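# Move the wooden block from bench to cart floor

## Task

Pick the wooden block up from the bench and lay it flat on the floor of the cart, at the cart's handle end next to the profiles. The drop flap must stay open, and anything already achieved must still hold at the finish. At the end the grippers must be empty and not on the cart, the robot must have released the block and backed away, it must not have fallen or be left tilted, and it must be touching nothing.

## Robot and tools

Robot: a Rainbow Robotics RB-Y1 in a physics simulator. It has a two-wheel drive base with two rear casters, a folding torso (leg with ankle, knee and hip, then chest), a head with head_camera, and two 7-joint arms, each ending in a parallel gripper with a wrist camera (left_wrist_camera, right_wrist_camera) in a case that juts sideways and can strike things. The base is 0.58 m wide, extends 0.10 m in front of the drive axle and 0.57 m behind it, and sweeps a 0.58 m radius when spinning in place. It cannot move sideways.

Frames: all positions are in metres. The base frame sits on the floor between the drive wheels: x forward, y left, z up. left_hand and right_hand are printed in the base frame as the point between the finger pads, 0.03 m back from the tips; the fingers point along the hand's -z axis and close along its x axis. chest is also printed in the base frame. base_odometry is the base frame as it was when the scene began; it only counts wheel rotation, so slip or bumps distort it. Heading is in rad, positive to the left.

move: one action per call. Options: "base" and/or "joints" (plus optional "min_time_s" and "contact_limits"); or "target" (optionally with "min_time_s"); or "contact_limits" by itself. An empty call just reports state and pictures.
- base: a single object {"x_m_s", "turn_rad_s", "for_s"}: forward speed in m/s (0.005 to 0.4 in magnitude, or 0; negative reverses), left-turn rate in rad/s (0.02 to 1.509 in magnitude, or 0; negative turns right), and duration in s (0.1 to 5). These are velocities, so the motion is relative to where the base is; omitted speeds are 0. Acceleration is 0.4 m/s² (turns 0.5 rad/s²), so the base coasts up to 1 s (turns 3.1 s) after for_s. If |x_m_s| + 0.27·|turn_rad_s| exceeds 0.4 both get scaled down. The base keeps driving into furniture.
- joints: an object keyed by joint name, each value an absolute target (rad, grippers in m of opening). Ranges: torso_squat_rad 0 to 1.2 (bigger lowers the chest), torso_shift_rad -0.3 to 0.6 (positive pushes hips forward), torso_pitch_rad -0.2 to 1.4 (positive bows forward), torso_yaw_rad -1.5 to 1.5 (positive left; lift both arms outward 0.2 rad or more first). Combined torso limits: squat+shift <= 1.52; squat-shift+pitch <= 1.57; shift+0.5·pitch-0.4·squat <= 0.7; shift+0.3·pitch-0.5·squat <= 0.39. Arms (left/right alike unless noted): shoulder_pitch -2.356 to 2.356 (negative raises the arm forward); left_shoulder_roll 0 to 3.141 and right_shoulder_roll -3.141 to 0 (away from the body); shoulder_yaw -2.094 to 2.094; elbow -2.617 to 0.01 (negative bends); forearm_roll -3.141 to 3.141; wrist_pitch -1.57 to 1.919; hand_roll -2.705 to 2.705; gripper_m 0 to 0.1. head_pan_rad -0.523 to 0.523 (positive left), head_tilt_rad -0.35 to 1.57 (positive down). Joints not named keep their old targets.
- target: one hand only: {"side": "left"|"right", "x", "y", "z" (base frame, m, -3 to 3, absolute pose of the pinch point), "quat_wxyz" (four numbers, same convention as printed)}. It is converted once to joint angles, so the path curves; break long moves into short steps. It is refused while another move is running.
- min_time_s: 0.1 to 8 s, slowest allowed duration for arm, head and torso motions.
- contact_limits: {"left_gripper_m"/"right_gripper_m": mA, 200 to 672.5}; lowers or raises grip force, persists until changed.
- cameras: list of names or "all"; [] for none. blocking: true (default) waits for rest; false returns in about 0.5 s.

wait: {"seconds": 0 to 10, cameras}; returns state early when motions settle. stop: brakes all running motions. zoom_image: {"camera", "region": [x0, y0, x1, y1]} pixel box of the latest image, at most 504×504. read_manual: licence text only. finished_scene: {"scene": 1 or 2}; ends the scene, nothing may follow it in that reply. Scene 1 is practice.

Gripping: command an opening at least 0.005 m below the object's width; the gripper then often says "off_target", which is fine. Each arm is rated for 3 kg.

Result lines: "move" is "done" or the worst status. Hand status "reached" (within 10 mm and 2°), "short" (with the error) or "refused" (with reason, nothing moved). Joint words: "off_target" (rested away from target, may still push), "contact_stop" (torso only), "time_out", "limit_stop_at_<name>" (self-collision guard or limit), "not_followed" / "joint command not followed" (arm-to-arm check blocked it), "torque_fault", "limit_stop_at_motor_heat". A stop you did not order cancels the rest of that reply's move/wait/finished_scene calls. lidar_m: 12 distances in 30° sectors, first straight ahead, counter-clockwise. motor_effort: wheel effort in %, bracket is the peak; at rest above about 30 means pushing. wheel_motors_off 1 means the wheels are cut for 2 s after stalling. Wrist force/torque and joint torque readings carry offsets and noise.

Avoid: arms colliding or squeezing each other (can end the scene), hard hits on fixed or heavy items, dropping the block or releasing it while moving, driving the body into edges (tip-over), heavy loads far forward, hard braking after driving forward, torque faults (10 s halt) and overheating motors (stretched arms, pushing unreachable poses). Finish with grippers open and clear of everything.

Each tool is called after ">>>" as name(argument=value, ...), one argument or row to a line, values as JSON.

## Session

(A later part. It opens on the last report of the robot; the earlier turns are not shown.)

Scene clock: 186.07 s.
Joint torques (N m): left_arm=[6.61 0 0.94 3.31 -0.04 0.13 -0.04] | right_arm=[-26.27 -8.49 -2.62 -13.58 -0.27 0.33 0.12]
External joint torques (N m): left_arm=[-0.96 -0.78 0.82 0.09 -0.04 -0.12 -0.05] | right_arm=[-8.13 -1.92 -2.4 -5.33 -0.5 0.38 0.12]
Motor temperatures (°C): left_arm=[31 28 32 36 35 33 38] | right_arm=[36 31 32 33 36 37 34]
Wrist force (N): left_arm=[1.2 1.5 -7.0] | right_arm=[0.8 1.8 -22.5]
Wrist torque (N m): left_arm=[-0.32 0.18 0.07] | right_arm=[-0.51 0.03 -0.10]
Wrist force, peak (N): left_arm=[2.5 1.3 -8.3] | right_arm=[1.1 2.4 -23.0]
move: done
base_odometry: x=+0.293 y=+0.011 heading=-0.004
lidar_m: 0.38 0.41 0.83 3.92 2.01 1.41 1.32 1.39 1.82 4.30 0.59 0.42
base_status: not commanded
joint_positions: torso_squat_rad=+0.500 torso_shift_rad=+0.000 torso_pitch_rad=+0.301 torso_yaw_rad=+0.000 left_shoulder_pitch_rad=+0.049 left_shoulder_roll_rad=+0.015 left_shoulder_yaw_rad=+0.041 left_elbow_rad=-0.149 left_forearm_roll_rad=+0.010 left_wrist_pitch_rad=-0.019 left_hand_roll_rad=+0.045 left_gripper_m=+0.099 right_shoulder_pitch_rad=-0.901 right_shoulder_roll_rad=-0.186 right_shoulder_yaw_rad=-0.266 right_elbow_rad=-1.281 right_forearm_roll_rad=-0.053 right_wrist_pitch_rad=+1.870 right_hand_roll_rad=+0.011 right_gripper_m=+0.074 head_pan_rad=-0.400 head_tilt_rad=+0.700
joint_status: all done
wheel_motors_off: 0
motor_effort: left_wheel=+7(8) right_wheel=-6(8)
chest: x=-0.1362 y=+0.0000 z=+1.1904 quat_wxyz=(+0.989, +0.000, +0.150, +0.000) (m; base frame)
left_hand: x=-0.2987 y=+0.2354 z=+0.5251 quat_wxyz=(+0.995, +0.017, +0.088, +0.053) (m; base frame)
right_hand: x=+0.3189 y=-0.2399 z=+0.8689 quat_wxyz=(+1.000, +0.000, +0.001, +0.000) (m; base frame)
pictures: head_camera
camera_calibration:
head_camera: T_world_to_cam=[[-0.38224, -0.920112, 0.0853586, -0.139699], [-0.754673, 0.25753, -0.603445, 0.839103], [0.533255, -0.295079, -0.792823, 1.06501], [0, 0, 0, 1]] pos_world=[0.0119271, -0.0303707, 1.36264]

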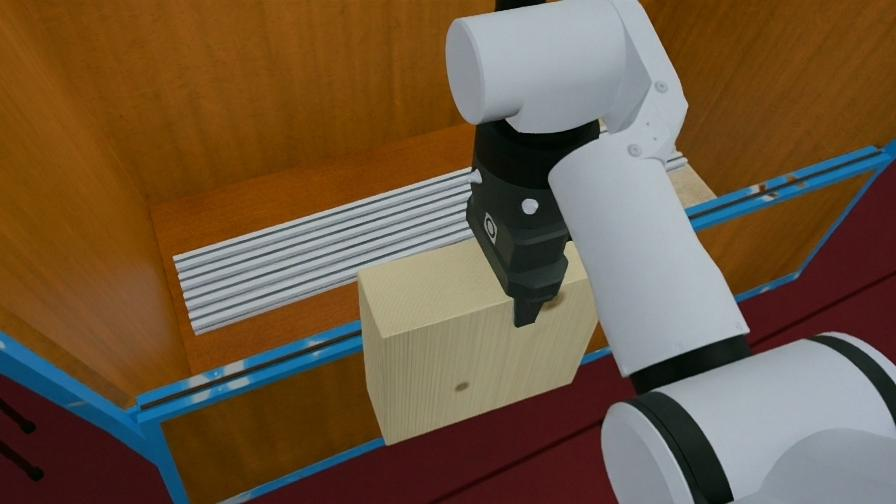

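>>> move(
  joints={"torso_squat_rad":0.2,"head_pan_rad":0,"head_tilt_rad":1.0},
  cameras=["head_camera"],
)

>>> move(
  base={"x_m_s":0.15,"for_s":1.35},
  cameras=["head_camera"],
)

Scene clock: 205.67 s.
Joint torques (N m): left_arm=[6.82 -0.03 0.66 3.26 0.02 0.09 0.02] | right_arm=[-26 -8.65 -2.47 -13.73 -0.09 0.23 0.3]
External joint torques (N m): left_arm=[-0.75 -0.8 0.54 0.05 0.02 -0.15 0.01] | right_arm=[-7.87 -2.08 -2.25 -5.48 -0.32 0.29 0.3]
Motor temperatures (°C): left_arm=[31 28 32 36 35 33 38] | right_arm=[36 31 32 33 36 36 34]
Wrist force (N): left_arm=[1.3 1.1 -7.6] | right_arm=[0.9 2.1 -22.1]
Wrist torque (N m): left_arm=[-0.29 0.15 0.04] | right_arm=[-0.54 0.04 -0.11]
Wrist force, peak (N): left_arm=[1.7 1.1 -8.7] | right_arm=[1.2 2.4 -23.3]
move: done
base_odometry: x=+0.293 y=+0.011 heading=-0.004
lidar_m: 0.39 0.41 0.82 3.93 2.02 1.40 1.33 1.39 1.81 4.29 0.62 0.42
base_status: not commanded
joint_positions: torso_squat_rad=+0.200 torso_shift_rad=+0.000 torso_pitch_rad=+0.301 torso_yaw_rad=+0.000 left_shoulder_pitch_rad=+0.049 left_shoulder_roll_rad=+0.015 left_shoulder_yaw_rad=+0.041 left_elbow_rad=-0.149 left_forearm_roll_rad=+0.010 left_wrist_pitch_rad=-0.019 left_hand_roll_rad=+0.045 left_gripper_m=+0.099 right_shoulder_pitch_rad=-0.901 right_shoulder_roll_rad=-0.186 right_shoulder_yaw_rad=-0.266 right_elbow_rad=-1.281 right_forearm_roll_rad=-0.053 right_wrist_pitch_rad=+1.870 right_hand_roll_rad=+0.011 right_gripper_m=+0.074 head_pan_rad=+0.000 head_tilt_rad=+1.000
joint_status: all done
wheel_motors_off: 0
motor_effort: left_wheel=+8(8) right_wheel=-8(9)
chest: x=-0.1361 y=+0.0000 z=+1.2621 quat_wxyz=(+0.989, +0.000, +0.150, +0.000) (m; base frame)
left_hand: x=-0.2987 y=+0.2354 z=+0.5968 quat_wxyz=(+0.995, +0.017, +0.088, +0.053) (m; base frame)
right_hand: x=+0.3190 y=-0.2399 z=+0.9406 quat_wxyz=(+1.000, +0.000, +0.001, +0.000) (m; base frame)
pictures: head_camera
camera_calibration:
head_camera: T_world_to_cam=[[-0.0189895, -0.999495, -0.0254689, 0.0347946], [-0.946712, 0.0261668, -0.321018, 0.46316], [0.321522, 0.0180157, -0.946731, 1.33265], [0, 0, 0, 1]] pos_world=[0.0106643, -0.001351, 1.41123]

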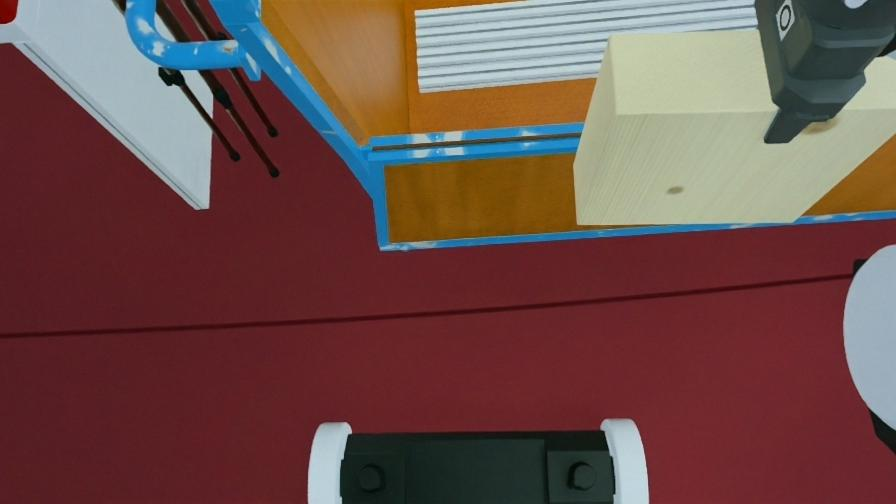

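Scene clock: 207.73 s.
Joint torques (N m): left_arm=[7.12 -0.16 0.83 3.37 -0.07 -0.04 -0.09] | right_arm=[-26.11 -8.82 -2.39 -13.76 -0.11 0.28 0.21]
External joint torques (N m): left_arm=[-0.45 -0.93 0.72 0.15 -0.07 -0.28 -0.1] | right_arm=[-7.97 -2.26 -2.17 -5.5 -0.34 0.33 0.21]
Motor temperatures (°C): left_arm=[31 28 32 36 35 33 38] | right_arm=[36 31 32 33 36 36 34]
Wrist force (N): left_arm=[2.6 0.8 -6.8] | right_arm=[0.6 2.4 -22.0]
Wrist torque (N m): left_arm=[-0.27 0.30 0.05] | right_arm=[-0.49 0.08 -0.09]
Wrist force, peak (N): left_arm=[2.3 1.1 -8.1] | right_arm=[0.6 1.9 -23.2]
move: done
base_odometry: x=+0.498 y=+0.010 heading=-0.004
lidar_m: 0.19 0.20 0.70 1.37 2.34 1.63 1.53 1.59 2.10 0.97 0.31 0.20
base_status: done (sent for 1.37 of 1.37 s)
joint_positions: torso_squat_rad=+0.200 torso_shift_rad=+0.000 torso_pitch_rad=+0.301 torso_yaw_rad=+0.000 left_shoulder_pitch_rad=+0.049 left_shoulder_roll_rad=+0.015 left_shoulder_yaw_rad=+0.041 left_elbow_rad=-0.149 left_forearm_roll_rad=+0.010 left_wrist_pitch_rad=-0.019 left_hand_roll_rad=+0.045 left_gripper_m=+0.099 right_shoulder_pitch_rad=-0.901 right_shoulder_roll_rad=-0.186 right_shoulder_yaw_rad=-0.266 right_elbow_rad=-1.281 right_forearm_roll_rad=-0.053 right_wrist_pitch_rad=+1.870 right_hand_roll_rad=+0.011 right_gripper_m=+0.074 head_pan_rad=+0.000 head_tilt_rad=+1.000
joint_status: not commanded
wheel_motors_off: 0
motor_effort: left_wheel=+8(32) right_wheel=-10(24)
chest: x=-0.1362 y=+0.0000 z=+1.2621 quat_wxyz=(+0.989, +0.000, +0.150, +0.000) (m; base frame)
left_hand: x=-0.2986 y=+0.2354 z=+0.5968 quat_wxyz=(+0.995, +0.017, +0.088, +0.053) (m; base frame)
right_hand: x=+0.3190 y=-0.2399 z=+0.9406 quat_wxyz=(+1.000, +0.000, +0.001, +0.000) (m; base frame)
pictures: head_camera
camera_calibration:
head_camera: T_world_to_cam=[[-0.0189857, -0.999495, -0.0254677, 0.0347928], [-0.946712, 0.0261628, -0.321018, 0.46316], [0.321523, 0.0180158, -0.946731, 1.33265], [0, 0, 0, 1]] pos_world=[0.0106643, -0.00135101, 1.41123]

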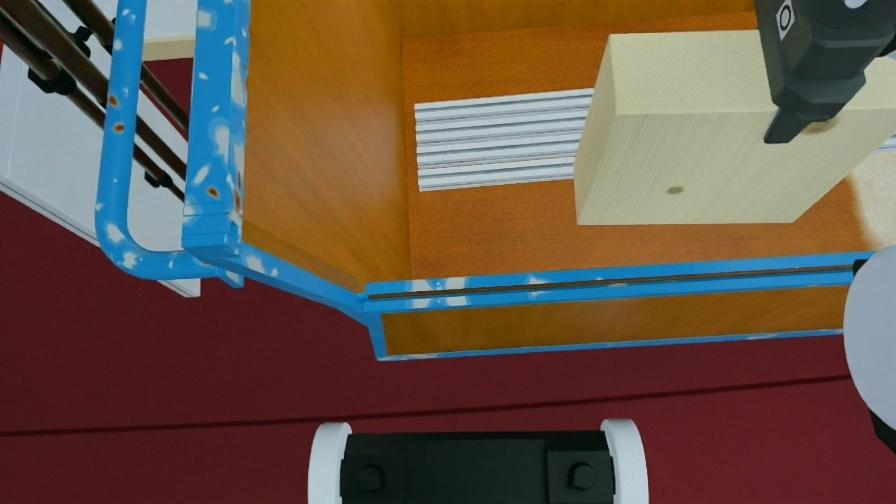

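>>> move(
  joints={"left_shoulder_pitch_rad":-0.5,"left_shoulder_roll_rad":0.2,"left_shoulder_yaw_rad":0.0,"left_elbow_rad":-1.6,"left_forearm_roll_rad":0,"left_wrist_pitch_rad":1.8,"left_hand_roll_rad":0,"left_gripper_m":0.0},
  min_time_s=3,
  cameras=["left_wrist_camera","head_camera"],
)

Scene clock: 234.57 s.
Joint torques (N m): left_arm=[-11.57 3.33 1.54 -9.65 -0.64 -0.29 -0.3] | right_arm=[-25.56 -8 -1.89 -13.81 -0.09 0.23 0.21]
External joint torques (N m): left_arm=[1.34 -0.74 -0.31 -0.91 -0.29 -0.23 -0.3] | right_arm=[-7.42 -1.43 -1.67 -5.56 -0.32 0.28 0.21]
Motor temperatures (°C): left_arm=[31 28 32 36 34 33 38] | right_arm=[36 31 32 33 36 36 34]
Wrist force (N): left_arm=[0.5 -0.7 -8.1] | right_arm=[1.3 1.7 -22.0]
Wrist torque (N m): left_arm=[-0.15 0.13 0.08] | right_arm=[-0.50 0.04 -0.09]
Wrist force, peak (N): left_arm=[-9.1 -15.4 -91.0] | right_arm=[2.0 2.2 -24.8]
move: done
base_odometry: x=+0.498 y=+0.010 heading=-0.004
lidar_m: 0.28 0.31 0.69 1.37 2.33 1.62 1.53 1.60 2.08 0.98 0.40 0.29
base_status: not commanded
joint_positions: torso_squat_rad=+0.200 torso_shift_rad=+0.000 torso_pitch_rad=+0.301 torso_yaw_rad=+0.000 left_shoulder_pitch_rad=-0.500 left_shoulder_roll_rad=+0.200 left_shoulder_yaw_rad=+0.000 left_elbow_rad=-1.600 left_forearm_roll_rad=+0.000 left_wrist_pitch_rad=+1.800 left_hand_roll_rad=+0.000 left_gripper_m=+0.000 right_shoulder_pitch_rad=-0.901 right_shoulder_roll_rad=-0.186 right_shoulder_yaw_rad=-0.266 right_elbow_rad=-1.281 right_forearm_roll_rad=-0.053 right_wrist_pitch_rad=+1.870 right_hand_roll_rad=+0.011 right_gripper_m=+0.074 head_pan_rad=+0.000 head_tilt_rad=+1.000
joint_status: all done
wheel_motors_off: 0
motor_effort: left_wheel=+6(40) right_wheel=-6(13)
chest: x=-0.1362 y=+0.0000 z=+1.2621 quat_wxyz=(+0.989, +0.000, +0.150, +0.000) (m; base frame)
left_hand: x=+0.2258 y=+0.2630 z=+0.8712 quat_wxyz=(+0.993, +0.094, +0.007, -0.066) (m; base frame)
right_hand: x=+0.3190 y=-0.2400 z=+0.9407 quat_wxyz=(+1.000, +0.000, +0.001, +0.000) (m; base frame)
pictures: head_camera, left_wrist_camera
camera_calibration:
head_camera: T_world_to_cam=[[-0.0188927, -0.999498, -0.0254392, 0.034752], [-0.946682, 0.0260673, -0.321112, 0.46323], [0.321614, 0.0180162, -0.946699, 1.33273], [0, 0, 0, 1]] pos_world=[0.0105643, -0.0013513, 1.41132]
left_wrist_camera: T_world_to_cam=[[0.994437, -0.101254, -0.0290148, -0.173214], [-0.0887897, -0.954042, 0.286216, 0.0506678], [-0.0566618, -0.282048, -0.957726, 0.993895], [0, 0, 0, 1]] pos_world=[0.233065, 0.311126, 0.932351]

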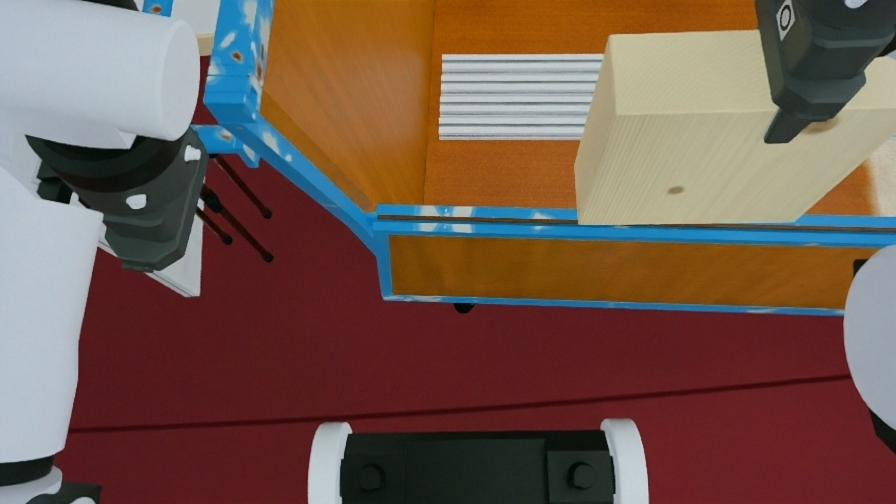

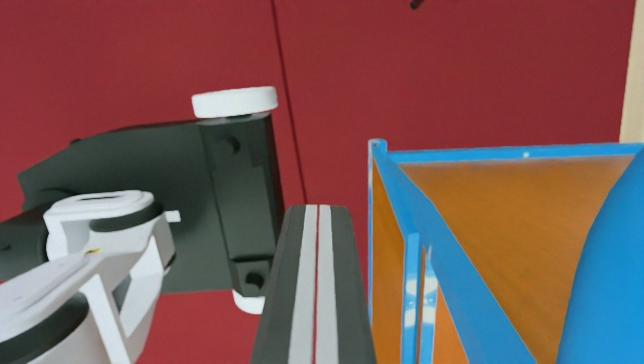

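>>> move(
  target={"side":"left","x":0.2,"y":0.06,"z":0.97,"quat_wxyz":[1,0,0,0]},
  min_time_s=3,
  cameras=["left_wrist_camera","head_camera"],
)

>>> move(
  target={"side":"left","x":0.34,"y":0.02,"z":0.97,"quat_wxyz":[1,0,0,0]},
  min_time_s=3,
  cameras=["left_wrist_camera","head_camera"],
)

Scene clock: 239.60 s.
Joint torques (N m): left_arm=[-14.7 1.59 6.43 -7.09 0.28 0 0.12] | right_arm=[-25.99 -8.17 -1.82 -13.73 -0.07 0.29 0.21]
External joint torques (N m): left_arm=[0.96 -0.11 -0.14 -0.5 0.25 0.06 0.13] | right_arm=[-7.85 -1.6 -1.6 -5.48 -0.3 0.34 0.21]
Motor temperatures (°C): left_arm=[31 28 32 36 35 33 38] | right_arm=[36 31 32 33 36 36 34]
Wrist force (N): left_arm=[0.0 0.4 -8.0] | right_arm=[1.0 2.0 -22.1]
Wrist torque (N m): left_arm=[-0.19 0.06 0.11] | right_arm=[-0.52 0.07 -0.13]
Wrist force, peak (N): left_arm=[-10.5 52.7 -22.7] | right_arm=[0.8 1.5 -23.1]
move: done
base_odometry: x=+0.498 y=+0.010 heading=-0.004
lidar_m: 0.28 0.64 0.69 1.37 2.32 1.63 1.53 1.59 2.06 0.98 0.40 0.30
base_status: not commanded
joint_positions: torso_squat_rad=+0.200 torso_shift_rad=+0.000 torso_pitch_rad=+0.301 torso_yaw_rad=+0.000 left_shoulder_pitch_rad=-0.906 left_shoulder_roll_rad=+0.424 left_shoulder_yaw_rad=-0.683 left_elbow_rad=-1.821 left_forearm_roll_rad=+0.732 left_wrist_pitch_rad=+1.919 left_hand_roll_rad=+1.098 left_gripper_m=+0.000 right_shoulder_pitch_rad=-0.901 right_shoulder_roll_rad=-0.186 right_shoulder_yaw_rad=-0.266 right_elbow_rad=-1.281 right_forearm_roll_rad=-0.053 right_wrist_pitch_rad=+1.870 right_hand_roll_rad=+0.011 right_gripper_m=+0.074 head_pan_rad=+0.000 head_tilt_rad=+1.000
joint_status: all done
wheel_motors_off: 0
motor_effort: left_wheel=+7(19) right_wheel=-9(16)
chest: x=-0.1362 y=+0.0000 z=+1.2621 quat_wxyz=(+0.989, +0.000, +0.150, +0.000) (m; base frame)
left_hand: x=+0.2002 y=+0.0609 z=+0.9703 quat_wxyz=(+1.000, -0.002, -0.002, +0.001) (m; base frame)
left_hand_status: reached (checked arc, planned for 3.0 s): 1 mm and 0.4 deg off.
right_hand: x=+0.3190 y=-0.2400 z=+0.9407 quat_wxyz=(+1.000, +0.000, +0.001, +0.000) (m; base frame)
pictures: head_camera, left_wrist_camera
camera_calibration:
head_camera: T_world_to_cam=[[-0.0188906, -0.999498, -0.0254371, 0.034749], [-0.946713, 0.026063, -0.321022, 0.463104], [0.321524, 0.0180173, -0.94673, 1.33277], [0, 0, 0, 1]] pos_world=[0.0105644, -0.00135132, 1.41133]
left_wrist_camera: T_world_to_cam=[[0.999576, 0.0288161, -0.00409023, -0.198528], [0.0274405, -0.886218, 0.462456, -0.371222], [0.00970132, -0.462372, -0.886633, 0.959005], [0, 0, 0, 1]] pos_world=[0.199327, 0.120155, 1.02115]

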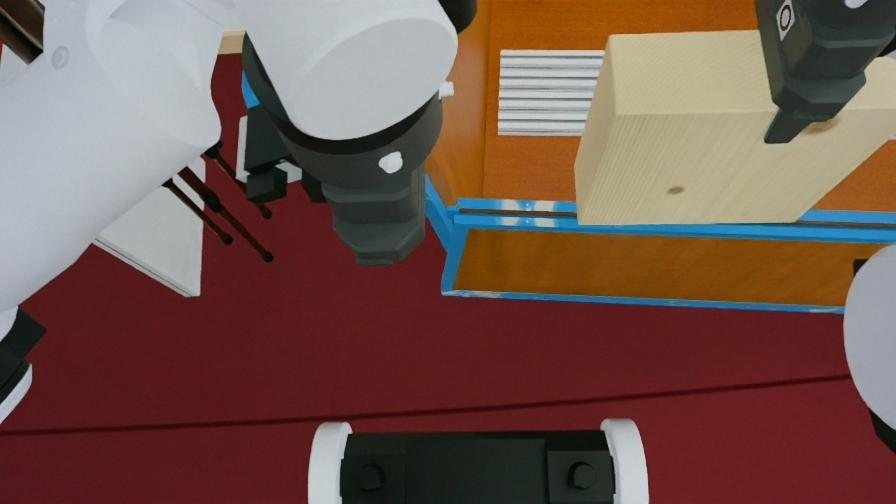

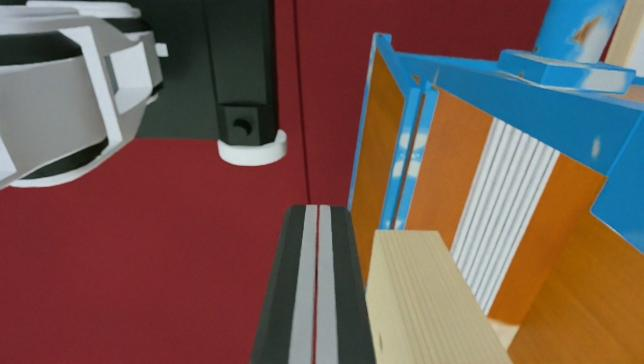

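Scene clock: 242.93 s.
Joint torques (N m): left_arm=[-20.37 2.75 6.47 -5.61 -0.16 -0.47 -0.24] | right_arm=[-25.73 -8.42 -1.45 -13.72 -0.03 0.26 0.19]
External joint torques (N m): left_arm=[2.24 -1.37 1.75 1.07 -0.18 -0.39 -0.24] | right_arm=[-7.6 -1.85 -1.23 -5.47 -0.25 0.31 0.19]
Motor temperatures (°C): left_arm=[31 28 32 36 35 33 38] | right_arm=[36 31 32 33 36 36 34]
Wrist force (N): left_arm=[0.1 0.0 -7.2] | right_arm=[0.5 1.7 -22.7]
Wrist torque (N m): left_arm=[-0.17 0.10 0.09] | right_arm=[-0.48 -0.01 -0.11]
Wrist force, peak (N): left_arm=[0.5 0.4 -8.6] | right_arm=[1.1 2.0 -23.2]
move: done
base_odometry: x=+0.498 y=+0.010 heading=-0.004
lidar_m: 0.29 0.63 0.70 1.36 2.32 1.63 1.54 1.60 2.09 0.97 0.40 0.30
base_status: not commanded
joint_positions: torso_squat_rad=+0.200 torso_shift_rad=+0.000 torso_pitch_rad=+0.301 torso_yaw_rad=+0.000 left_shoulder_pitch_rad=-1.367 left_shoulder_roll_rad=+0.185 left_shoulder_yaw_rad=-0.595 left_elbow_rad=-0.826 left_forearm_roll_rad=+0.723 left_wrist_pitch_rad=+1.613 left_hand_roll_rad=+0.707 left_gripper_m=+0.000 right_shoulder_pitch_rad=-0.901 right_shoulder_roll_rad=-0.186 right_shoulder_yaw_rad=-0.266 right_elbow_rad=-1.281 right_forearm_roll_rad=-0.053 right_wrist_pitch_rad=+1.870 right_hand_roll_rad=+0.011 right_gripper_m=+0.074 head_pan_rad=+0.000 head_tilt_rad=+1.000
joint_status: all done
wheel_motors_off: 0
motor_effort: left_wheel=+8(9) right_wheel=-7(10)
chest: x=-0.1362 y=+0.0000 z=+1.2621 quat_wxyz=(+0.989, +0.000, +0.150, +0.000) (m; base frame)
left_hand: x=+0.3396 y=+0.0201 z=+0.9702 quat_wxyz=(+1.000, -0.001, -0.002, +0.000) (m; base frame)
left_hand_status: reached (checked arc, planned for 3.0 s): 0 mm and 0.2 deg off.
right_hand: x=+0.3190 y=-0.2400 z=+0.9407 quat_wxyz=(+1.000, +0.000, +0.001, +0.000) (m; base frame)
pictures: head_camera, left_wrist_camera
camera_calibration:
head_camera: T_world_to_cam=[[-0.0188906, -0.999498, -0.0254371, 0.034749], [-0.946713, 0.026063, -0.321022, 0.463104], [0.321524, 0.0180173, -0.94673, 1.33277], [0, 0, 0, 1]] pos_world=[0.0105644, -0.00135132, 1.41133]
left_wrist_camera: T_world_to_cam=[[0.999622, 0.0270607, -0.0047905, -0.33595], [0.0262252, -0.887221, 0.460598, -0.408904], [0.00821387, -0.46055, -0.887596, 0.940083], [0, 0, 0, 1]] pos_world=[0.338825, 0.0792574, 1.02115]

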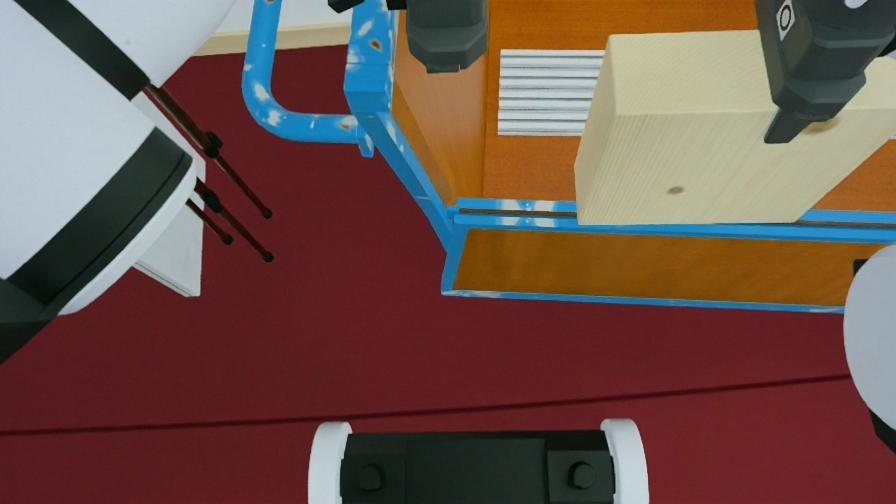

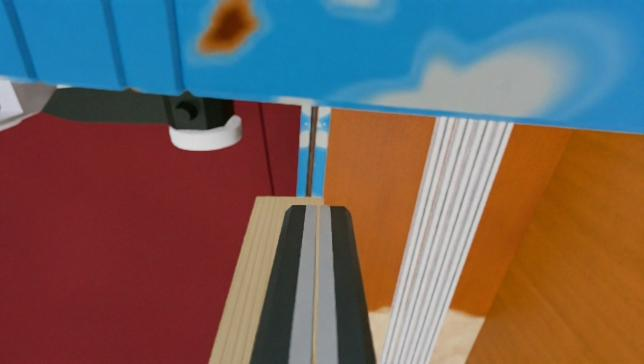

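>>> move(
  target={"side":"left","x":0.3,"y":0.02,"z":1.08,"quat_wxyz":[1,0,0,0]},
  min_time_s=2,
  cameras=["left_wrist_camera","head_camera"],
)

>>> move(
  base={"x_m_s":-0.15,"for_s":2.4},
  cameras=["head_camera"],
)

Scene clock: 250.30 s.
Joint torques (N m): left_arm=[-19.78 4.5 7.65 -5.58 0.22 -0.11 0.12] | right_arm=[-26.06 -8.31 -1.87 -13.82 -0.16 0.26 0.29]
External joint torques (N m): left_arm=[1.99 -0.41 0.02 -0.58 0.18 -0.05 0.12] | right_arm=[-7.93 -1.74 -1.65 -5.57 -0.39 0.31 0.29]
Motor temperatures (°C): left_arm=[31 28 32 36 34 33 38] | right_arm=[36 31 32 33 36 36 34]
Wrist force (N): left_arm=[0.7 -0.1 -7.6] | right_arm=[0.8 1.9 -21.9]
Wrist torque (N m): left_arm=[-0.10 0.14 0.08] | right_arm=[-0.52 0.04 -0.12]
Wrist force, peak (N): left_arm=[0.4 -0.1 -8.4] | right_arm=[1.0 1.9 -23.0]
move: done
base_odometry: x=+0.498 y=+0.010 heading=-0.004
lidar_m: 0.29 0.63 0.70 1.37 2.32 1.63 1.53 1.60 2.08 0.99 0.40 0.31
base_status: not commanded
joint_positions: torso_squat_rad=+0.200 torso_shift_rad=+0.000 torso_pitch_rad=+0.301 torso_yaw_rad=+0.000 left_shoulder_pitch_rad=-1.429 left_shoulder_roll_rad=+0.374 left_shoulder_yaw_rad=-0.659 left_elbow_rad=-1.306 left_forearm_roll_rad=+0.990 left_wrist_pitch_rad=+1.919 left_hand_roll_rad=+1.004 left_gripper_m=+0.000 right_shoulder_pitch_rad=-0.901 right_shoulder_roll_rad=-0.186 right_shoulder_yaw_rad=-0.266 right_elbow_rad=-1.281 right_forearm_roll_rad=-0.053 right_wrist_pitch_rad=+1.870 right_hand_roll_rad=+0.011 right_gripper_m=+0.074 head_pan_rad=+0.000 head_tilt_rad=+1.000
joint_status: all done
wheel_motors_off: 0
motor_effort: left_wheel=+8(9) right_wheel=-8(9)
chest: x=-0.1362 y=+0.0000 z=+1.2621 quat_wxyz=(+0.989, +0.000, +0.150, +0.000) (m; base frame)
left_hand: x=+0.3001 y=+0.0197 z=+1.0793 quat_wxyz=(+1.000, +0.000, +0.002, -0.001) (m; base frame)
left_hand_status: reached (checked arc, planned for 2.0 s): 1 mm and 0.2 deg off.
right_hand: x=+0.3190 y=-0.2400 z=+0.9407 quat_wxyz=(+1.000, +0.000, +0.001, +0.000) (m; base frame)
pictures: head_camera, left_wrist_camera
camera_calibration:
head_camera: T_world_to_cam=[[-0.0188906, -0.999498, -0.0254371, 0.034749], [-0.946713, 0.026063, -0.321022, 0.463104], [0.321524, 0.0180173, -0.94673, 1.33277], [0, 0, 0, 1]] pos_world=[0.0105644, -0.00135132, 1.41133]
left_wrist_camera: T_world_to_cam=[[0.999592, 0.0255892, -0.0126577, -0.287402], [0.0285445, -0.888242, 0.458488, -0.456898], [0.000489277, -0.458663, -0.88861, 1.04051], [0, 0, 0, 1]] pos_world=[0.299818, 0.0787601, 1.13045]

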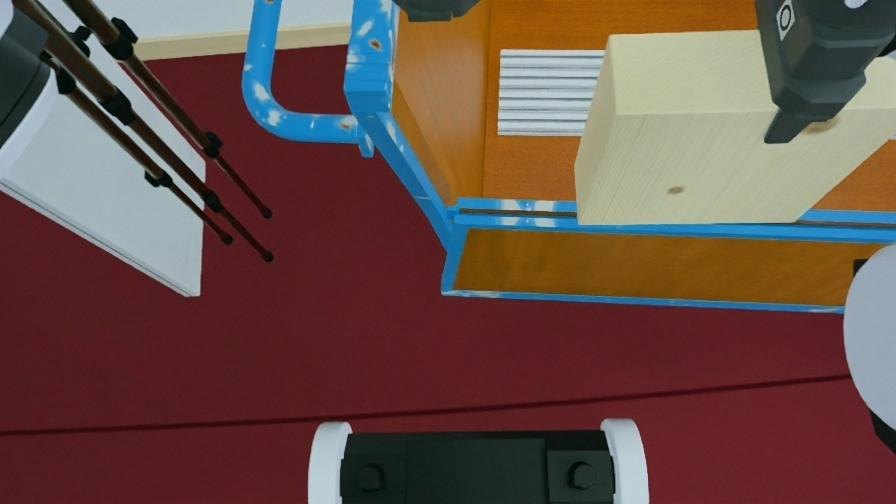

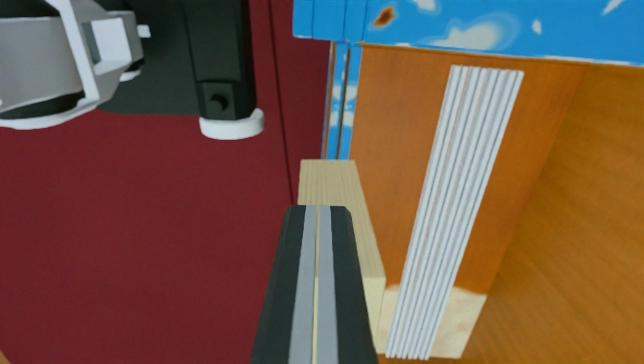

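Scene clock: 253.63 s.
Joint torques (N m): left_arm=[-19.34 3.93 8.18 -5.2 0.21 -0.1 0.2] | right_arm=[-26.05 -8.34 -1.75 -13.74 -0.18 0.28 0.13]
External joint torques (N m): left_arm=[2.43 -0.98 0.55 -0.21 0.17 -0.05 0.2] | right_arm=[-7.91 -1.77 -1.53 -5.49 -0.4 0.33 0.13]
Motor temperatures (°C): left_arm=[31 28 32 36 34 33 38] | right_arm=[36 31 32 33 36 36 34]
Wrist force (N): left_arm=[0.0 -0.1 -7.7] | right_arm=[0.9 1.9 -22.3]
Wrist torque (N m): left_arm=[-0.13 0.11 0.08] | right_arm=[-0.43 -0.01 -0.11]
Wrist force, peak (N): left_arm=[-0.4 -0.2 -8.6] | right_arm=[1.3 1.9 -23.4]
move: done
base_odometry: x=+0.138 y=+0.012 heading=-0.003
lidar_m: 0.66 0.92 1.49 4.49 1.78 1.24 1.18 1.22 1.61 3.83 0.87 0.67
base_status: done (sent for 2.4 of 2.4 s)
joint_positions: torso_squat_rad=+0.200 torso_shift_rad=+0.000 torso_pitch_rad=+0.301 torso_yaw_rad=+0.000 left_shoulder_pitch_rad=-1.429 left_shoulder_roll_rad=+0.374 left_shoulder_yaw_rad=-0.659 left_elbow_rad=-1.306 left_forearm_roll_rad=+0.990 left_wrist_pitch_rad=+1.919 left_hand_roll_rad=+1.004 left_gripper_m=+0.000 right_shoulder_pitch_rad=-0.901 right_shoulder_roll_rad=-0.186 right_shoulder_yaw_rad=-0.266 right_elbow_rad=-1.281 right_forearm_roll_rad=-0.053 right_wrist_pitch_rad=+1.870 right_hand_roll_rad=+0.011 right_gripper_m=+0.074 head_pan_rad=+0.000 head_tilt_rad=+1.000
joint_status: not commanded
wheel_motors_off: 0
motor_effort: left_wheel=+11(34) right_wheel=-13(27)
chest: x=-0.1362 y=+0.0000 z=+1.2621 quat_wxyz=(+0.989, +0.000, +0.150, +0.000) (m; base frame)
left_hand: x=+0.3001 y=+0.0197 z=+1.0794 quat_wxyz=(+1.000, +0.000, +0.002, -0.001) (m; base frame)
right_hand: x=+0.3189 y=-0.2400 z=+0.9407 quat_wxyz=(+1.000, +0.000, +0.001, +0.000) (m; base frame)
pictures: head_camera
camera_calibration:
head_camera: T_world_to_cam=[[-0.0188881, -0.999498, -0.0254421, 0.0347559], [-0.946673, 0.0260644, -0.321141, 0.463271], [0.321643, 0.0180195, -0.946689, 1.33271], [0, 0, 0, 1]] pos_world=[0.0105642, -0.00135132, 1.41132]

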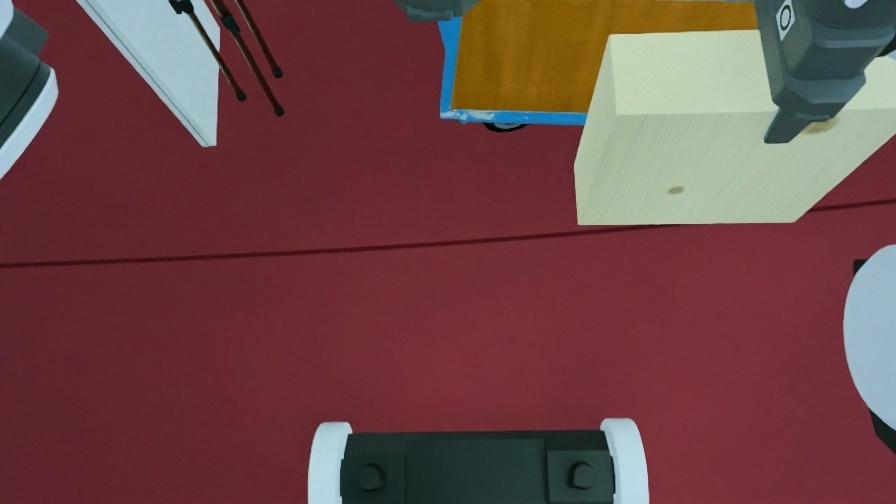

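>>> move(
  joints={"left_shoulder_pitch_rad":0.0,"left_shoulder_roll_rad":0.35,"left_shoulder_yaw_rad":0.0,"left_elbow_rad":-2.0,"left_forearm_roll_rad":0,"left_wrist_pitch_rad":0,"left_hand_roll_rad":0},
  min_time_s=3,
  cameras=[],
)

>>> move(
  joints={"left_shoulder_pitch_rad":0.2,"left_shoulder_roll_rad":0.15,"left_elbow_rad":-0.3},
  min_time_s=3,
  cameras=["head_camera"],
)

>>> move(
  joints={"head_tilt_rad":0.55},
  cameras=["head_camera"],
)

Scene clock: 271.77 s.
Joint torques (N m): left_arm=[-5.67 3.11 5.31 -10.67 -0.14 -1.95 -0.29] | right_arm=[-25.94 -8.2 -1.87 -13.86 -0.16 0.27 0.21]
External joint torques (N m): left_arm=[0.54 -1.87 1.37 -0.46 -0.2 -0.09 -0.25] | right_arm=[-7.8 -1.63 -1.65 -5.61 -0.39 0.32 0.21]
Motor temperatures (°C): left_arm=[31 28 32 36 34 33 38] | right_arm=[36 31 32 33 36 36 34]
Wrist force (N): left_arm=[-6.1 -2.2 -1.3] | right_arm=[0.8 2.1 -22.2]
Wrist torque (N m): left_arm=[0.08 -0.24 0.15] | right_arm=[-0.53 0.02 -0.09]
Wrist force, peak (N): left_arm=[-0.3 0.3 -8.3] | right_arm=[0.8 1.9 -23.1]
move: done
base_odometry: x=+0.138 y=+0.012 heading=-0.003
lidar_m: 0.65 0.92 1.50 4.47 1.78 1.25 1.18 1.22 1.61 3.82 0.89 0.68
base_status: not commanded
joint_positions: torso_squat_rad=+0.200 torso_shift_rad=+0.000 torso_pitch_rad=+0.301 torso_yaw_rad=+0.000 left_shoulder_pitch_rad=+0.000 left_shoulder_roll_rad=+0.350 left_shoulder_yaw_rad=+0.000 left_elbow_rad=-2.000 left_forearm_roll_rad=+0.000 left_wrist_pitch_rad=+0.000 left_hand_roll_rad=+0.000 left_gripper_m=+0.000 right_shoulder_pitch_rad=-0.901 right_shoulder_roll_rad=-0.186 right_shoulder_yaw_rad=-0.266 right_elbow_rad=-1.281 right_forearm_roll_rad=-0.053 right_wrist_pitch_rad=+1.870 right_hand_roll_rad=+0.011 right_gripper_m=+0.074 head_pan_rad=+0.000 head_tilt_rad=+1.000
joint_status: all done
wheel_motors_off: 0
motor_effort: left_wheel=+11(12) right_wheel=-11(15)
chest: x=-0.1362 y=+0.0000 z=+1.2621 quat_wxyz=(+0.989, +0.000, +0.150, +0.000) (m; base frame)
left_hand: x=+0.3238 y=+0.2549 z=+1.1034 quat_wxyz=(+0.650, +0.071, -0.740, -0.159) (m; base frame)
right_hand: x=+0.3189 y=-0.2400 z=+0.9407 quat_wxyz=(+1.000, +0.000, +0.001, +0.000) (m; base frame)
pictures: none
No camera images: "cameras" was empty.

Scene clock: 275.07 s.
Joint torques (N m): left_arm=[8.48 3.39 1.68 3.23 -0.24 0.01 -0.09] | right_arm=[-25.84 -8.44 -1.59 -13.75 -0.11 0.13 0.26]
External joint torques (N m): left_arm=[-1.83 -1.29 1.04 0.04 -0.26 -0.27 -0.11] | right_arm=[-7.7 -1.86 -1.37 -5.5 -0.34 0.18 0.26]
Motor temperatures (°C): left_arm=[31 28 32 36 34 33 38] | right_arm=[36 31 32 33 36 36 34]
Wrist force (N): left_arm=[1.6 -0.2 -7.8] | right_arm=[0.8 1.8 -22.3]
Wrist torque (N m): left_arm=[-0.21 0.19 0.06] | right_arm=[-0.52 0.03 -0.11]
Wrist force, peak (N): left_arm=[-0.9 -1.2 -8.6] | right_arm=[1.1 2.3 -23.0]
move: done
base_odometry: x=+0.138 y=+0.012 heading=-0.003
lidar_m: 0.65 0.93 1.51 4.48 1.78 1.24 1.18 1.22 1.60 3.83 0.88 0.67
base_status: not commanded
joint_positions: torso_squat_rad=+0.200 torso_shift_rad=+0.000 torso_pitch_rad=+0.301 torso_yaw_rad=+0.000 left_shoulder_pitch_rad=+0.200 left_shoulder_roll_rad=+0.150 left_shoulder_yaw_rad=+0.000 left_elbow_rad=-0.300 left_forearm_roll_rad=+0.000 left_wrist_pitch_rad=+0.000 left_hand_roll_rad=+0.000 left_gripper_m=+0.000 right_shoulder_pitch_rad=-0.901 right_shoulder_roll_rad=-0.186 right_shoulder_yaw_rad=-0.266 right_elbow_rad=-1.281 right_forearm_roll_rad=-0.053 right_wrist_pitch_rad=+1.870 right_hand_roll_rad=+0.011 right_gripper_m=+0.074 head_pan_rad=+0.000 head_tilt_rad=+1.000
joint_status: all done
wheel_motors_off: 0
motor_effort: left_wheel=+13(13) right_wheel=-11(14)
chest: x=-0.1362 y=+0.0000 z=+1.2621 quat_wxyz=(+0.989, +0.000, +0.150, +0.000) (m; base frame)
left_hand: x=-0.3398 y=+0.3370 z=+0.6187 quat_wxyz=(+0.992, +0.079, +0.097, +0.004) (m; base frame)
right_hand: x=+0.3189 y=-0.2400 z=+0.9407 quat_wxyz=(+1.000, +0.000, +0.001, +0.000) (m; base frame)
pictures: head_camera
camera_calibration:
head_camera: T_world_to_cam=[[-0.0188881, -0.999498, -0.0254421, 0.0347559], [-0.946673, 0.0260644, -0.321141, 0.463271], [0.321643, 0.0180195, -0.946689, 1.33271], [0, 0, 0, 1]] pos_world=[0.0105642, -0.00135132, 1.41132]

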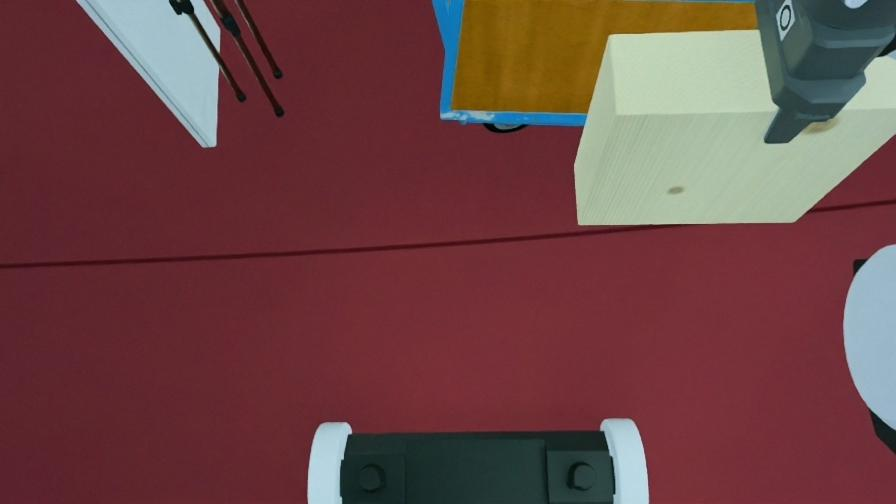

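Scene clock: 276.03 s.
Joint torques (N m): left_arm=[8.82 3.42 1.59 3.21 -0.14 0.01 -0.16] | right_arm=[-26.55 -8.36 -1.6 -13.87 -0.11 0.15 0.15]
External joint torques (N m): left_arm=[-1.49 -1.26 0.95 0.02 -0.15 -0.26 -0.17] | right_arm=[-8.41 -1.79 -1.38 -5.62 -0.33 0.2 0.15]
Motor temperatures (°C): left_arm=[31 28 32 36 34 33 38] | right_arm=[36 31 32 33 36 36 34]
Wrist force (N): left_arm=[0.7 -2.1 -7.3] | right_arm=[0.6 2.6 -22.1]
Wrist torque (N m): left_arm=[0.05 0.05 0.08] | right_arm=[-0.55 0.00 -0.11]
Wrist force, peak (N): left_arm=[1.8 -1.1 -7.9] | right_arm=[1.0 2.1 -22.6]
move: done
base_odometry: x=+0.138 y=+0.012 heading=-0.003
lidar_m: 0.65 0.92 1.49 4.47 1.79 1.24 1.17 1.23 1.61 3.84 0.89 0.67
base_status: not commanded
joint_positions: torso_squat_rad=+0.200 torso_shift_rad=+0.000 torso_pitch_rad=+0.301 torso_yaw_rad=+0.000 left_shoulder_pitch_rad=+0.200 left_shoulder_roll_rad=+0.150 left_shoulder_yaw_rad=+0.000 left_elbow_rad=-0.300 left_forearm_roll_rad=+0.000 left_wrist_pitch_rad=+0.000 left_hand_roll_rad=+0.000 left_gripper_m=+0.000 right_shoulder_pitch_rad=-0.901 right_shoulder_roll_rad=-0.186 right_shoulder_yaw_rad=-0.266 right_elbow_rad=-1.281 right_forearm_roll_rad=-0.053 right_wrist_pitch_rad=+1.870 right_hand_roll_rad=+0.011 right_gripper_m=+0.074 head_pan_rad=+0.000 head_tilt_rad=+0.550
joint_status: all done
wheel_motors_off: 0
motor_effort: left_wheel=+13(13) right_wheel=-12(13)
chest: x=-0.1362 y=+0.0000 z=+1.2621 quat_wxyz=(+0.989, +0.000, +0.150, +0.000) (m; base frame)
left_hand: x=-0.3398 y=+0.3370 z=+0.6187 quat_wxyz=(+0.992, +0.079, +0.097, +0.004) (m; base frame)
right_hand: x=+0.3189 y=-0.2400 z=+0.9407 quat_wxyz=(+1.000, +0.000, +0.001, +0.000) (m; base frame)
pictures: head_camera
camera_calibration:
head_camera: T_world_to_cam=[[-0.0060153, -0.999495, -0.0311921, 0.0437979], [-0.712759, 0.0261639, -0.700921, 1.02572], [0.701384, 0.0180162, -0.712556, 1.0152], [0, 0, 0, 1]] pos_world=[0.0193064, -0.00135101, 1.4437]

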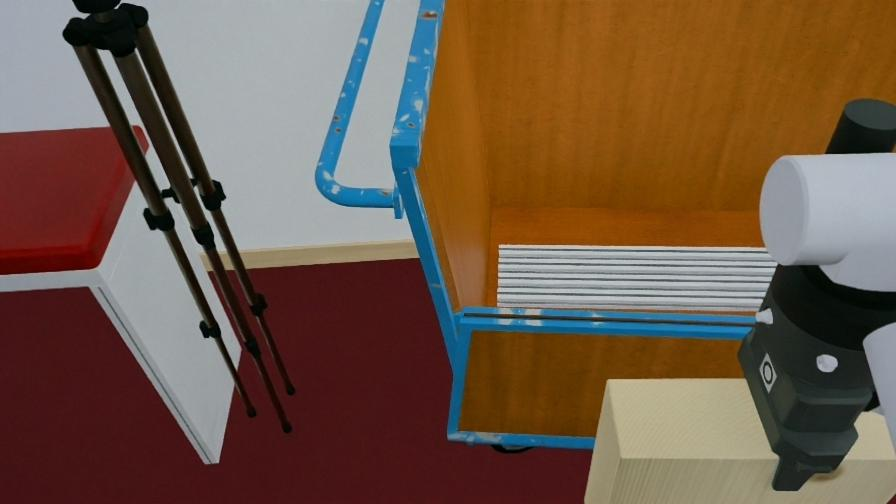

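>>> move(
  base={"turn_rad_s":-0.1,"for_s":0.9},
  joints={"right_hand_roll_rad":1.57},
  min_time_s=3,
  cameras=["head_camera","right_wrist_camera"],
)

Scene clock: 287.53 s.
Joint torques (N m): left_arm=[8.71 3.86 1.7 3.15 -0.09 0.03 -0.12] | right_arm=[-26.11 -8.18 -1.52 -13.87 -0.04 0.37 0.09]
External joint torques (N m): left_arm=[-1.6 -0.82 1.05 -0.05 -0.1 -0.24 -0.13] | right_arm=[-7.92 -1.64 -1.26 -5.58 -0.21 0.46 0.09]
Motor temperatures (°C): left_arm=[31 28 32 36 34 33 38] | right_arm=[36 31 32 33 36 36 34]
Wrist force (N): left_arm=[1.1 -1.0 -7.6] | right_arm=[0.9 0.9 -22.4]
Wrist torque (N m): left_arm=[-0.08 0.17 0.05] | right_arm=[-0.63 0.14 -0.10]
Wrist force, peak (N): left_arm=[2.0 -0.6 -8.3] | right_arm=[0.1 0.9 -23.0]
move: done
base_odometry: x=+0.137 y=+0.012 heading=-0.091
lidar_m: 0.65 0.92 0.95 3.54 1.99 1.28 1.17 1.20 1.49 3.01 0.96 0.68
base_status: done (sent for 0.9 of 0.9 s)
joint_positions: torso_squat_rad=+0.200 torso_shift_rad=+0.000 torso_pitch_rad=+0.301 torso_yaw_rad=+0.000 left_shoulder_pitch_rad=+0.200 left_shoulder_roll_rad=+0.150 left_shoulder_yaw_rad=+0.000 left_elbow_rad=-0.300 left_forearm_roll_rad=+0.000 left_wrist_pitch_rad=+0.000 left_hand_roll_rad=+0.000 left_gripper_m=+0.000 right_shoulder_pitch_rad=-0.901 right_shoulder_roll_rad=-0.186 right_shoulder_yaw_rad=-0.266 right_elbow_rad=-1.281 right_forearm_roll_rad=-0.053 right_wrist_pitch_rad=+1.870 right_hand_roll_rad=+1.570 right_gripper_m=+0.074 head_pan_rad=+0.000 head_tilt_rad=+0.550
joint_status: all done
wheel_motors_off: 0
motor_effort: left_wheel=+27(39) right_wheel=-9(35)
chest: x=-0.1362 y=+0.0000 z=+1.2621 quat_wxyz=(+0.989, +0.000, +0.150, +0.000) (m; base frame)
left_hand: x=-0.3398 y=+0.3370 z=+0.6187 quat_wxyz=(+0.992, +0.079, +0.097, +0.004) (m; base frame)
right_hand: x=+0.3190 y=-0.2400 z=+0.9407 quat_wxyz=(+0.711, +0.001, +0.001, +0.703) (m; base frame)
pictures: head_camera, right_wrist_camera
camera_calibration:
head_camera: T_world_to_cam=[[-0.0060153, -0.999495, -0.0311921, 0.0437979], [-0.712759, 0.0261639, -0.700921, 1.02572], [0.701384, 0.0180162, -0.712556, 1.0152], [0, 0, 0, 1]] pos_world=[0.0193064, -0.00135101, 1.4437]
right_wrist_camera: T_world_to_cam=[[0.0167123, -0.999508, -0.0265426, -0.221519], [-0.860358, -0.0279006, 0.508927, -0.183927], [-0.509417, 0.0143308, -0.860401, 1.04753], [0, 0, 0, 1]] pos_world=[0.37909, -0.241554, 0.989023]

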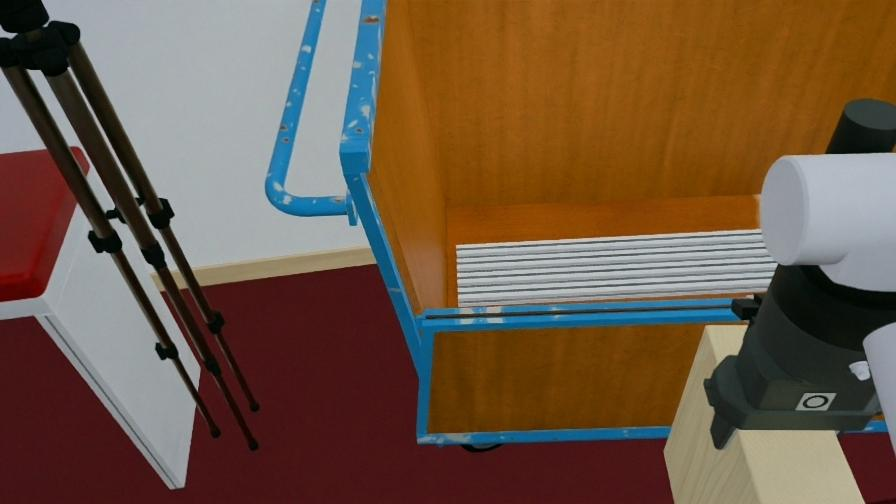

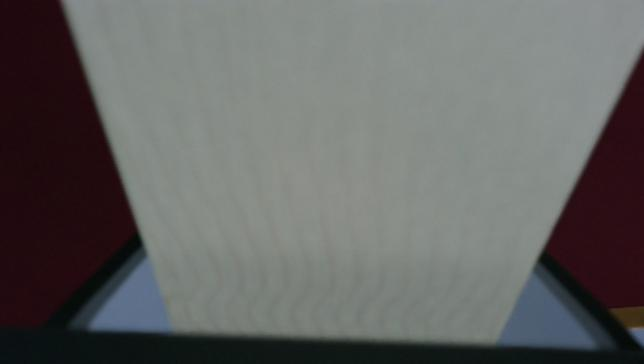

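>>> move(
  target={"side":"right","x":0.31,"y":-0.2,"z":0.94,"quat_wxyz":[0.6964,0.1228,-0.1228,0.6964]},
  min_time_s=2,
  cameras=[],
)

>>> move(
  target={"side":"right","x":0.3,"y":-0.14,"z":0.94,"quat_wxyz":[0.6533,0.2706,-0.2706,0.6533]},
  min_time_s=2,
  cameras=["head_camera"],
)

Scene clock: 296.60 s.
Joint torques (N m): left_arm=[8.4 3.39 1.72 3.19 -0.24 -0.06 -0.18] | right_arm=[-23.6 -5.79 -2.42 -13.93 -2.6 0.88 0.15]
External joint torques (N m): left_arm=[-1.91 -1.29 1.08 0 -0.26 -0.34 -0.2] | right_arm=[-6.05 0.79 -2.98 -5.7 -2.14 0.92 0.14]
Motor temperatures (°C): left_arm=[31 28 32 36 34 33 38] | right_arm=[36 31 32 33 36 36 34]
Wrist force (N): left_arm=[1.5 -0.6 -7.8] | right_arm=[-8.0 0.9 -20.6]
Wrist torque (N m): left_arm=[-0.07 0.16 0.06] | right_arm=[-0.57 0.57 0.04]
Wrist force, peak (N): left_arm=[1.8 -1.3 -8.3] | right_arm=[0.1 0.6 -23.1]
move: done
base_odometry: x=+0.137 y=+0.012 heading=-0.091
lidar_m: 0.64 0.92 0.96 3.51 1.99 1.29 1.19 1.21 1.50 3.01 0.95 0.69
base_status: not commanded
joint_positions: torso_squat_rad=+0.200 torso_shift_rad=+0.000 torso_pitch_rad=+0.301 torso_yaw_rad=+0.000 left_shoulder_pitch_rad=+0.200 left_shoulder_roll_rad=+0.150 left_shoulder_yaw_rad=+0.000 left_elbow_rad=-0.300 left_forearm_roll_rad=+0.000 left_wrist_pitch_rad=+0.000 left_hand_roll_rad=+0.000 left_gripper_m=+0.000 right_shoulder_pitch_rad=-0.877 right_shoulder_roll_rad=-0.144 right_shoulder_yaw_rad=-0.452 right_elbow_rad=-1.290 right_forearm_roll_rad=-0.277 right_wrist_pitch_rad=+1.882 right_hand_roll_rad=+1.656 right_gripper_m=+0.074 head_pan_rad=+0.000 head_tilt_rad=+0.550
joint_status: all done
wheel_motors_off: 0
motor_effort: left_wheel=+27(28) right_wheel=-6(10)
chest: x=-0.1362 y=+0.0000 z=+1.2621 quat_wxyz=(+0.989, +0.000, +0.150, +0.000) (m; base frame)
left_hand: x=-0.3398 y=+0.3370 z=+0.6187 quat_wxyz=(+0.992, +0.079, +0.097, +0.004) (m; base frame)
right_hand: x=+0.3096 y=-0.2002 z=+0.9399 quat_wxyz=(+0.698, +0.120, -0.122, +0.695) (m; base frame)
right_hand_status: reached (checked arc, planned for 2.0 s): 0 mm and 0.3 deg off.
pictures: none
No camera images: "cameras" was empty.

Scene clock: 298.93 s.
Joint torques (N m): left_arm=[8.54 3.47 1.44 3.15 -0.24 -0.02 -0.12] | right_arm=[-26.3 -4.09 -2.11 -10.83 -5.33 1.36 0.14]
External joint torques (N m): left_arm=[-1.77 -1.21 0.8 -0.04 -0.25 -0.3 -0.13] | right_arm=[-9.21 2.07 -3.44 -3.08 -4.18 1.16 0.11]
Motor temperatures (°C): left_arm=[31 28 32 36 34 33 38] | right_arm=[36 31 32 33 36 36 34]
Wrist force (N): left_arm=[1.9 -1.9 -6.8] | right_arm=[-16.3 0.3 -15.1]
Wrist torque (N m): left_arm=[0.04 0.25 0.06] | right_arm=[-0.52 1.18 0.16]
Wrist force, peak (N): left_arm=[1.3 -1.2 -8.3] | right_arm=[-16.9 0.5 -15.4]
move: done
base_odometry: x=+0.137 y=+0.012 heading=-0.091
lidar_m: 0.65 0.93 0.96 3.53 2.00 1.28 1.19 1.21 1.48 3.03 0.97 0.70
base_status: not commanded
joint_positions: torso_squat_rad=+0.200 torso_shift_rad=+0.000 torso_pitch_rad=+0.301 torso_yaw_rad=+0.000 left_shoulder_pitch_rad=+0.200 left_shoulder_roll_rad=+0.150 left_shoulder_yaw_rad=+0.000 left_elbow_rad=-0.300 left_forearm_roll_rad=+0.000 left_wrist_pitch_rad=+0.000 left_hand_roll_rad=+0.000 left_gripper_m=+0.000 right_shoulder_pitch_rad=-0.879 right_shoulder_roll_rad=-0.091 right_shoulder_yaw_rad=-0.656 right_elbow_rad=-1.138 right_forearm_roll_rad=-0.545 right_wrist_pitch_rad=+1.854 right_hand_roll_rad=+1.768 right_gripper_m=+0.074 head_pan_rad=+0.000 head_tilt_rad=+0.550
joint_status: all done
wheel_motors_off: 0
motor_effort: left_wheel=+27(28) right_wheel=-8(9)
chest: x=-0.1362 y=+0.0000 z=+1.2621 quat_wxyz=(+0.989, +0.000, +0.150, +0.000) (m; base frame)
left_hand: x=-0.3398 y=+0.3370 z=+0.6187 quat_wxyz=(+0.992, +0.079, +0.097, +0.004) (m; base frame)
right_hand: x=+0.2990 y=-0.1406 z=+0.9390 quat_wxyz=(+0.654, +0.270, -0.270, +0.653) (m; base frame)
right_hand_status: reached (checked arc, planned for 2.0 s): 2 mm and 0.2 deg off.
pictures: head_camera
camera_calibration:
head_camera: T_world_to_cam=[[-0.0060153, -0.999495, -0.0311921, 0.0437979], [-0.712759, 0.0261639, -0.700921, 1.02572], [0.701384, 0.0180162, -0.712556, 1.0152], [0, 0, 0, 1]] pos_world=[0.0193064, -0.00135101, 1.4437]

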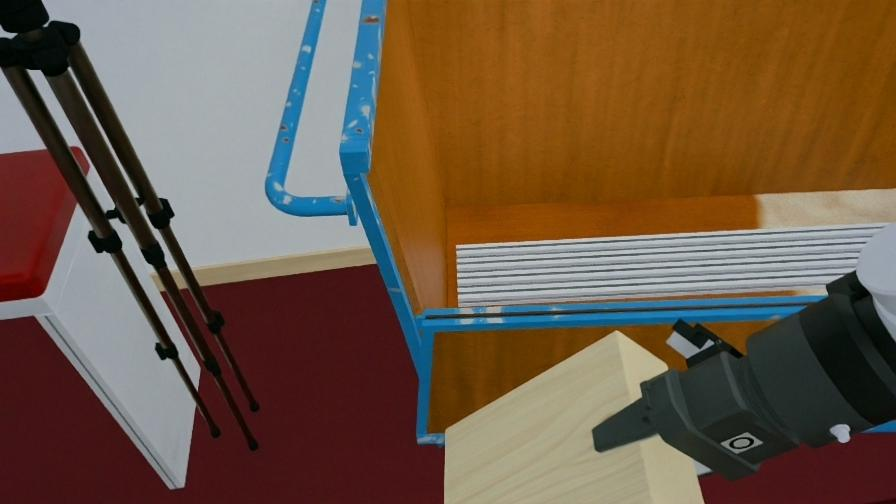

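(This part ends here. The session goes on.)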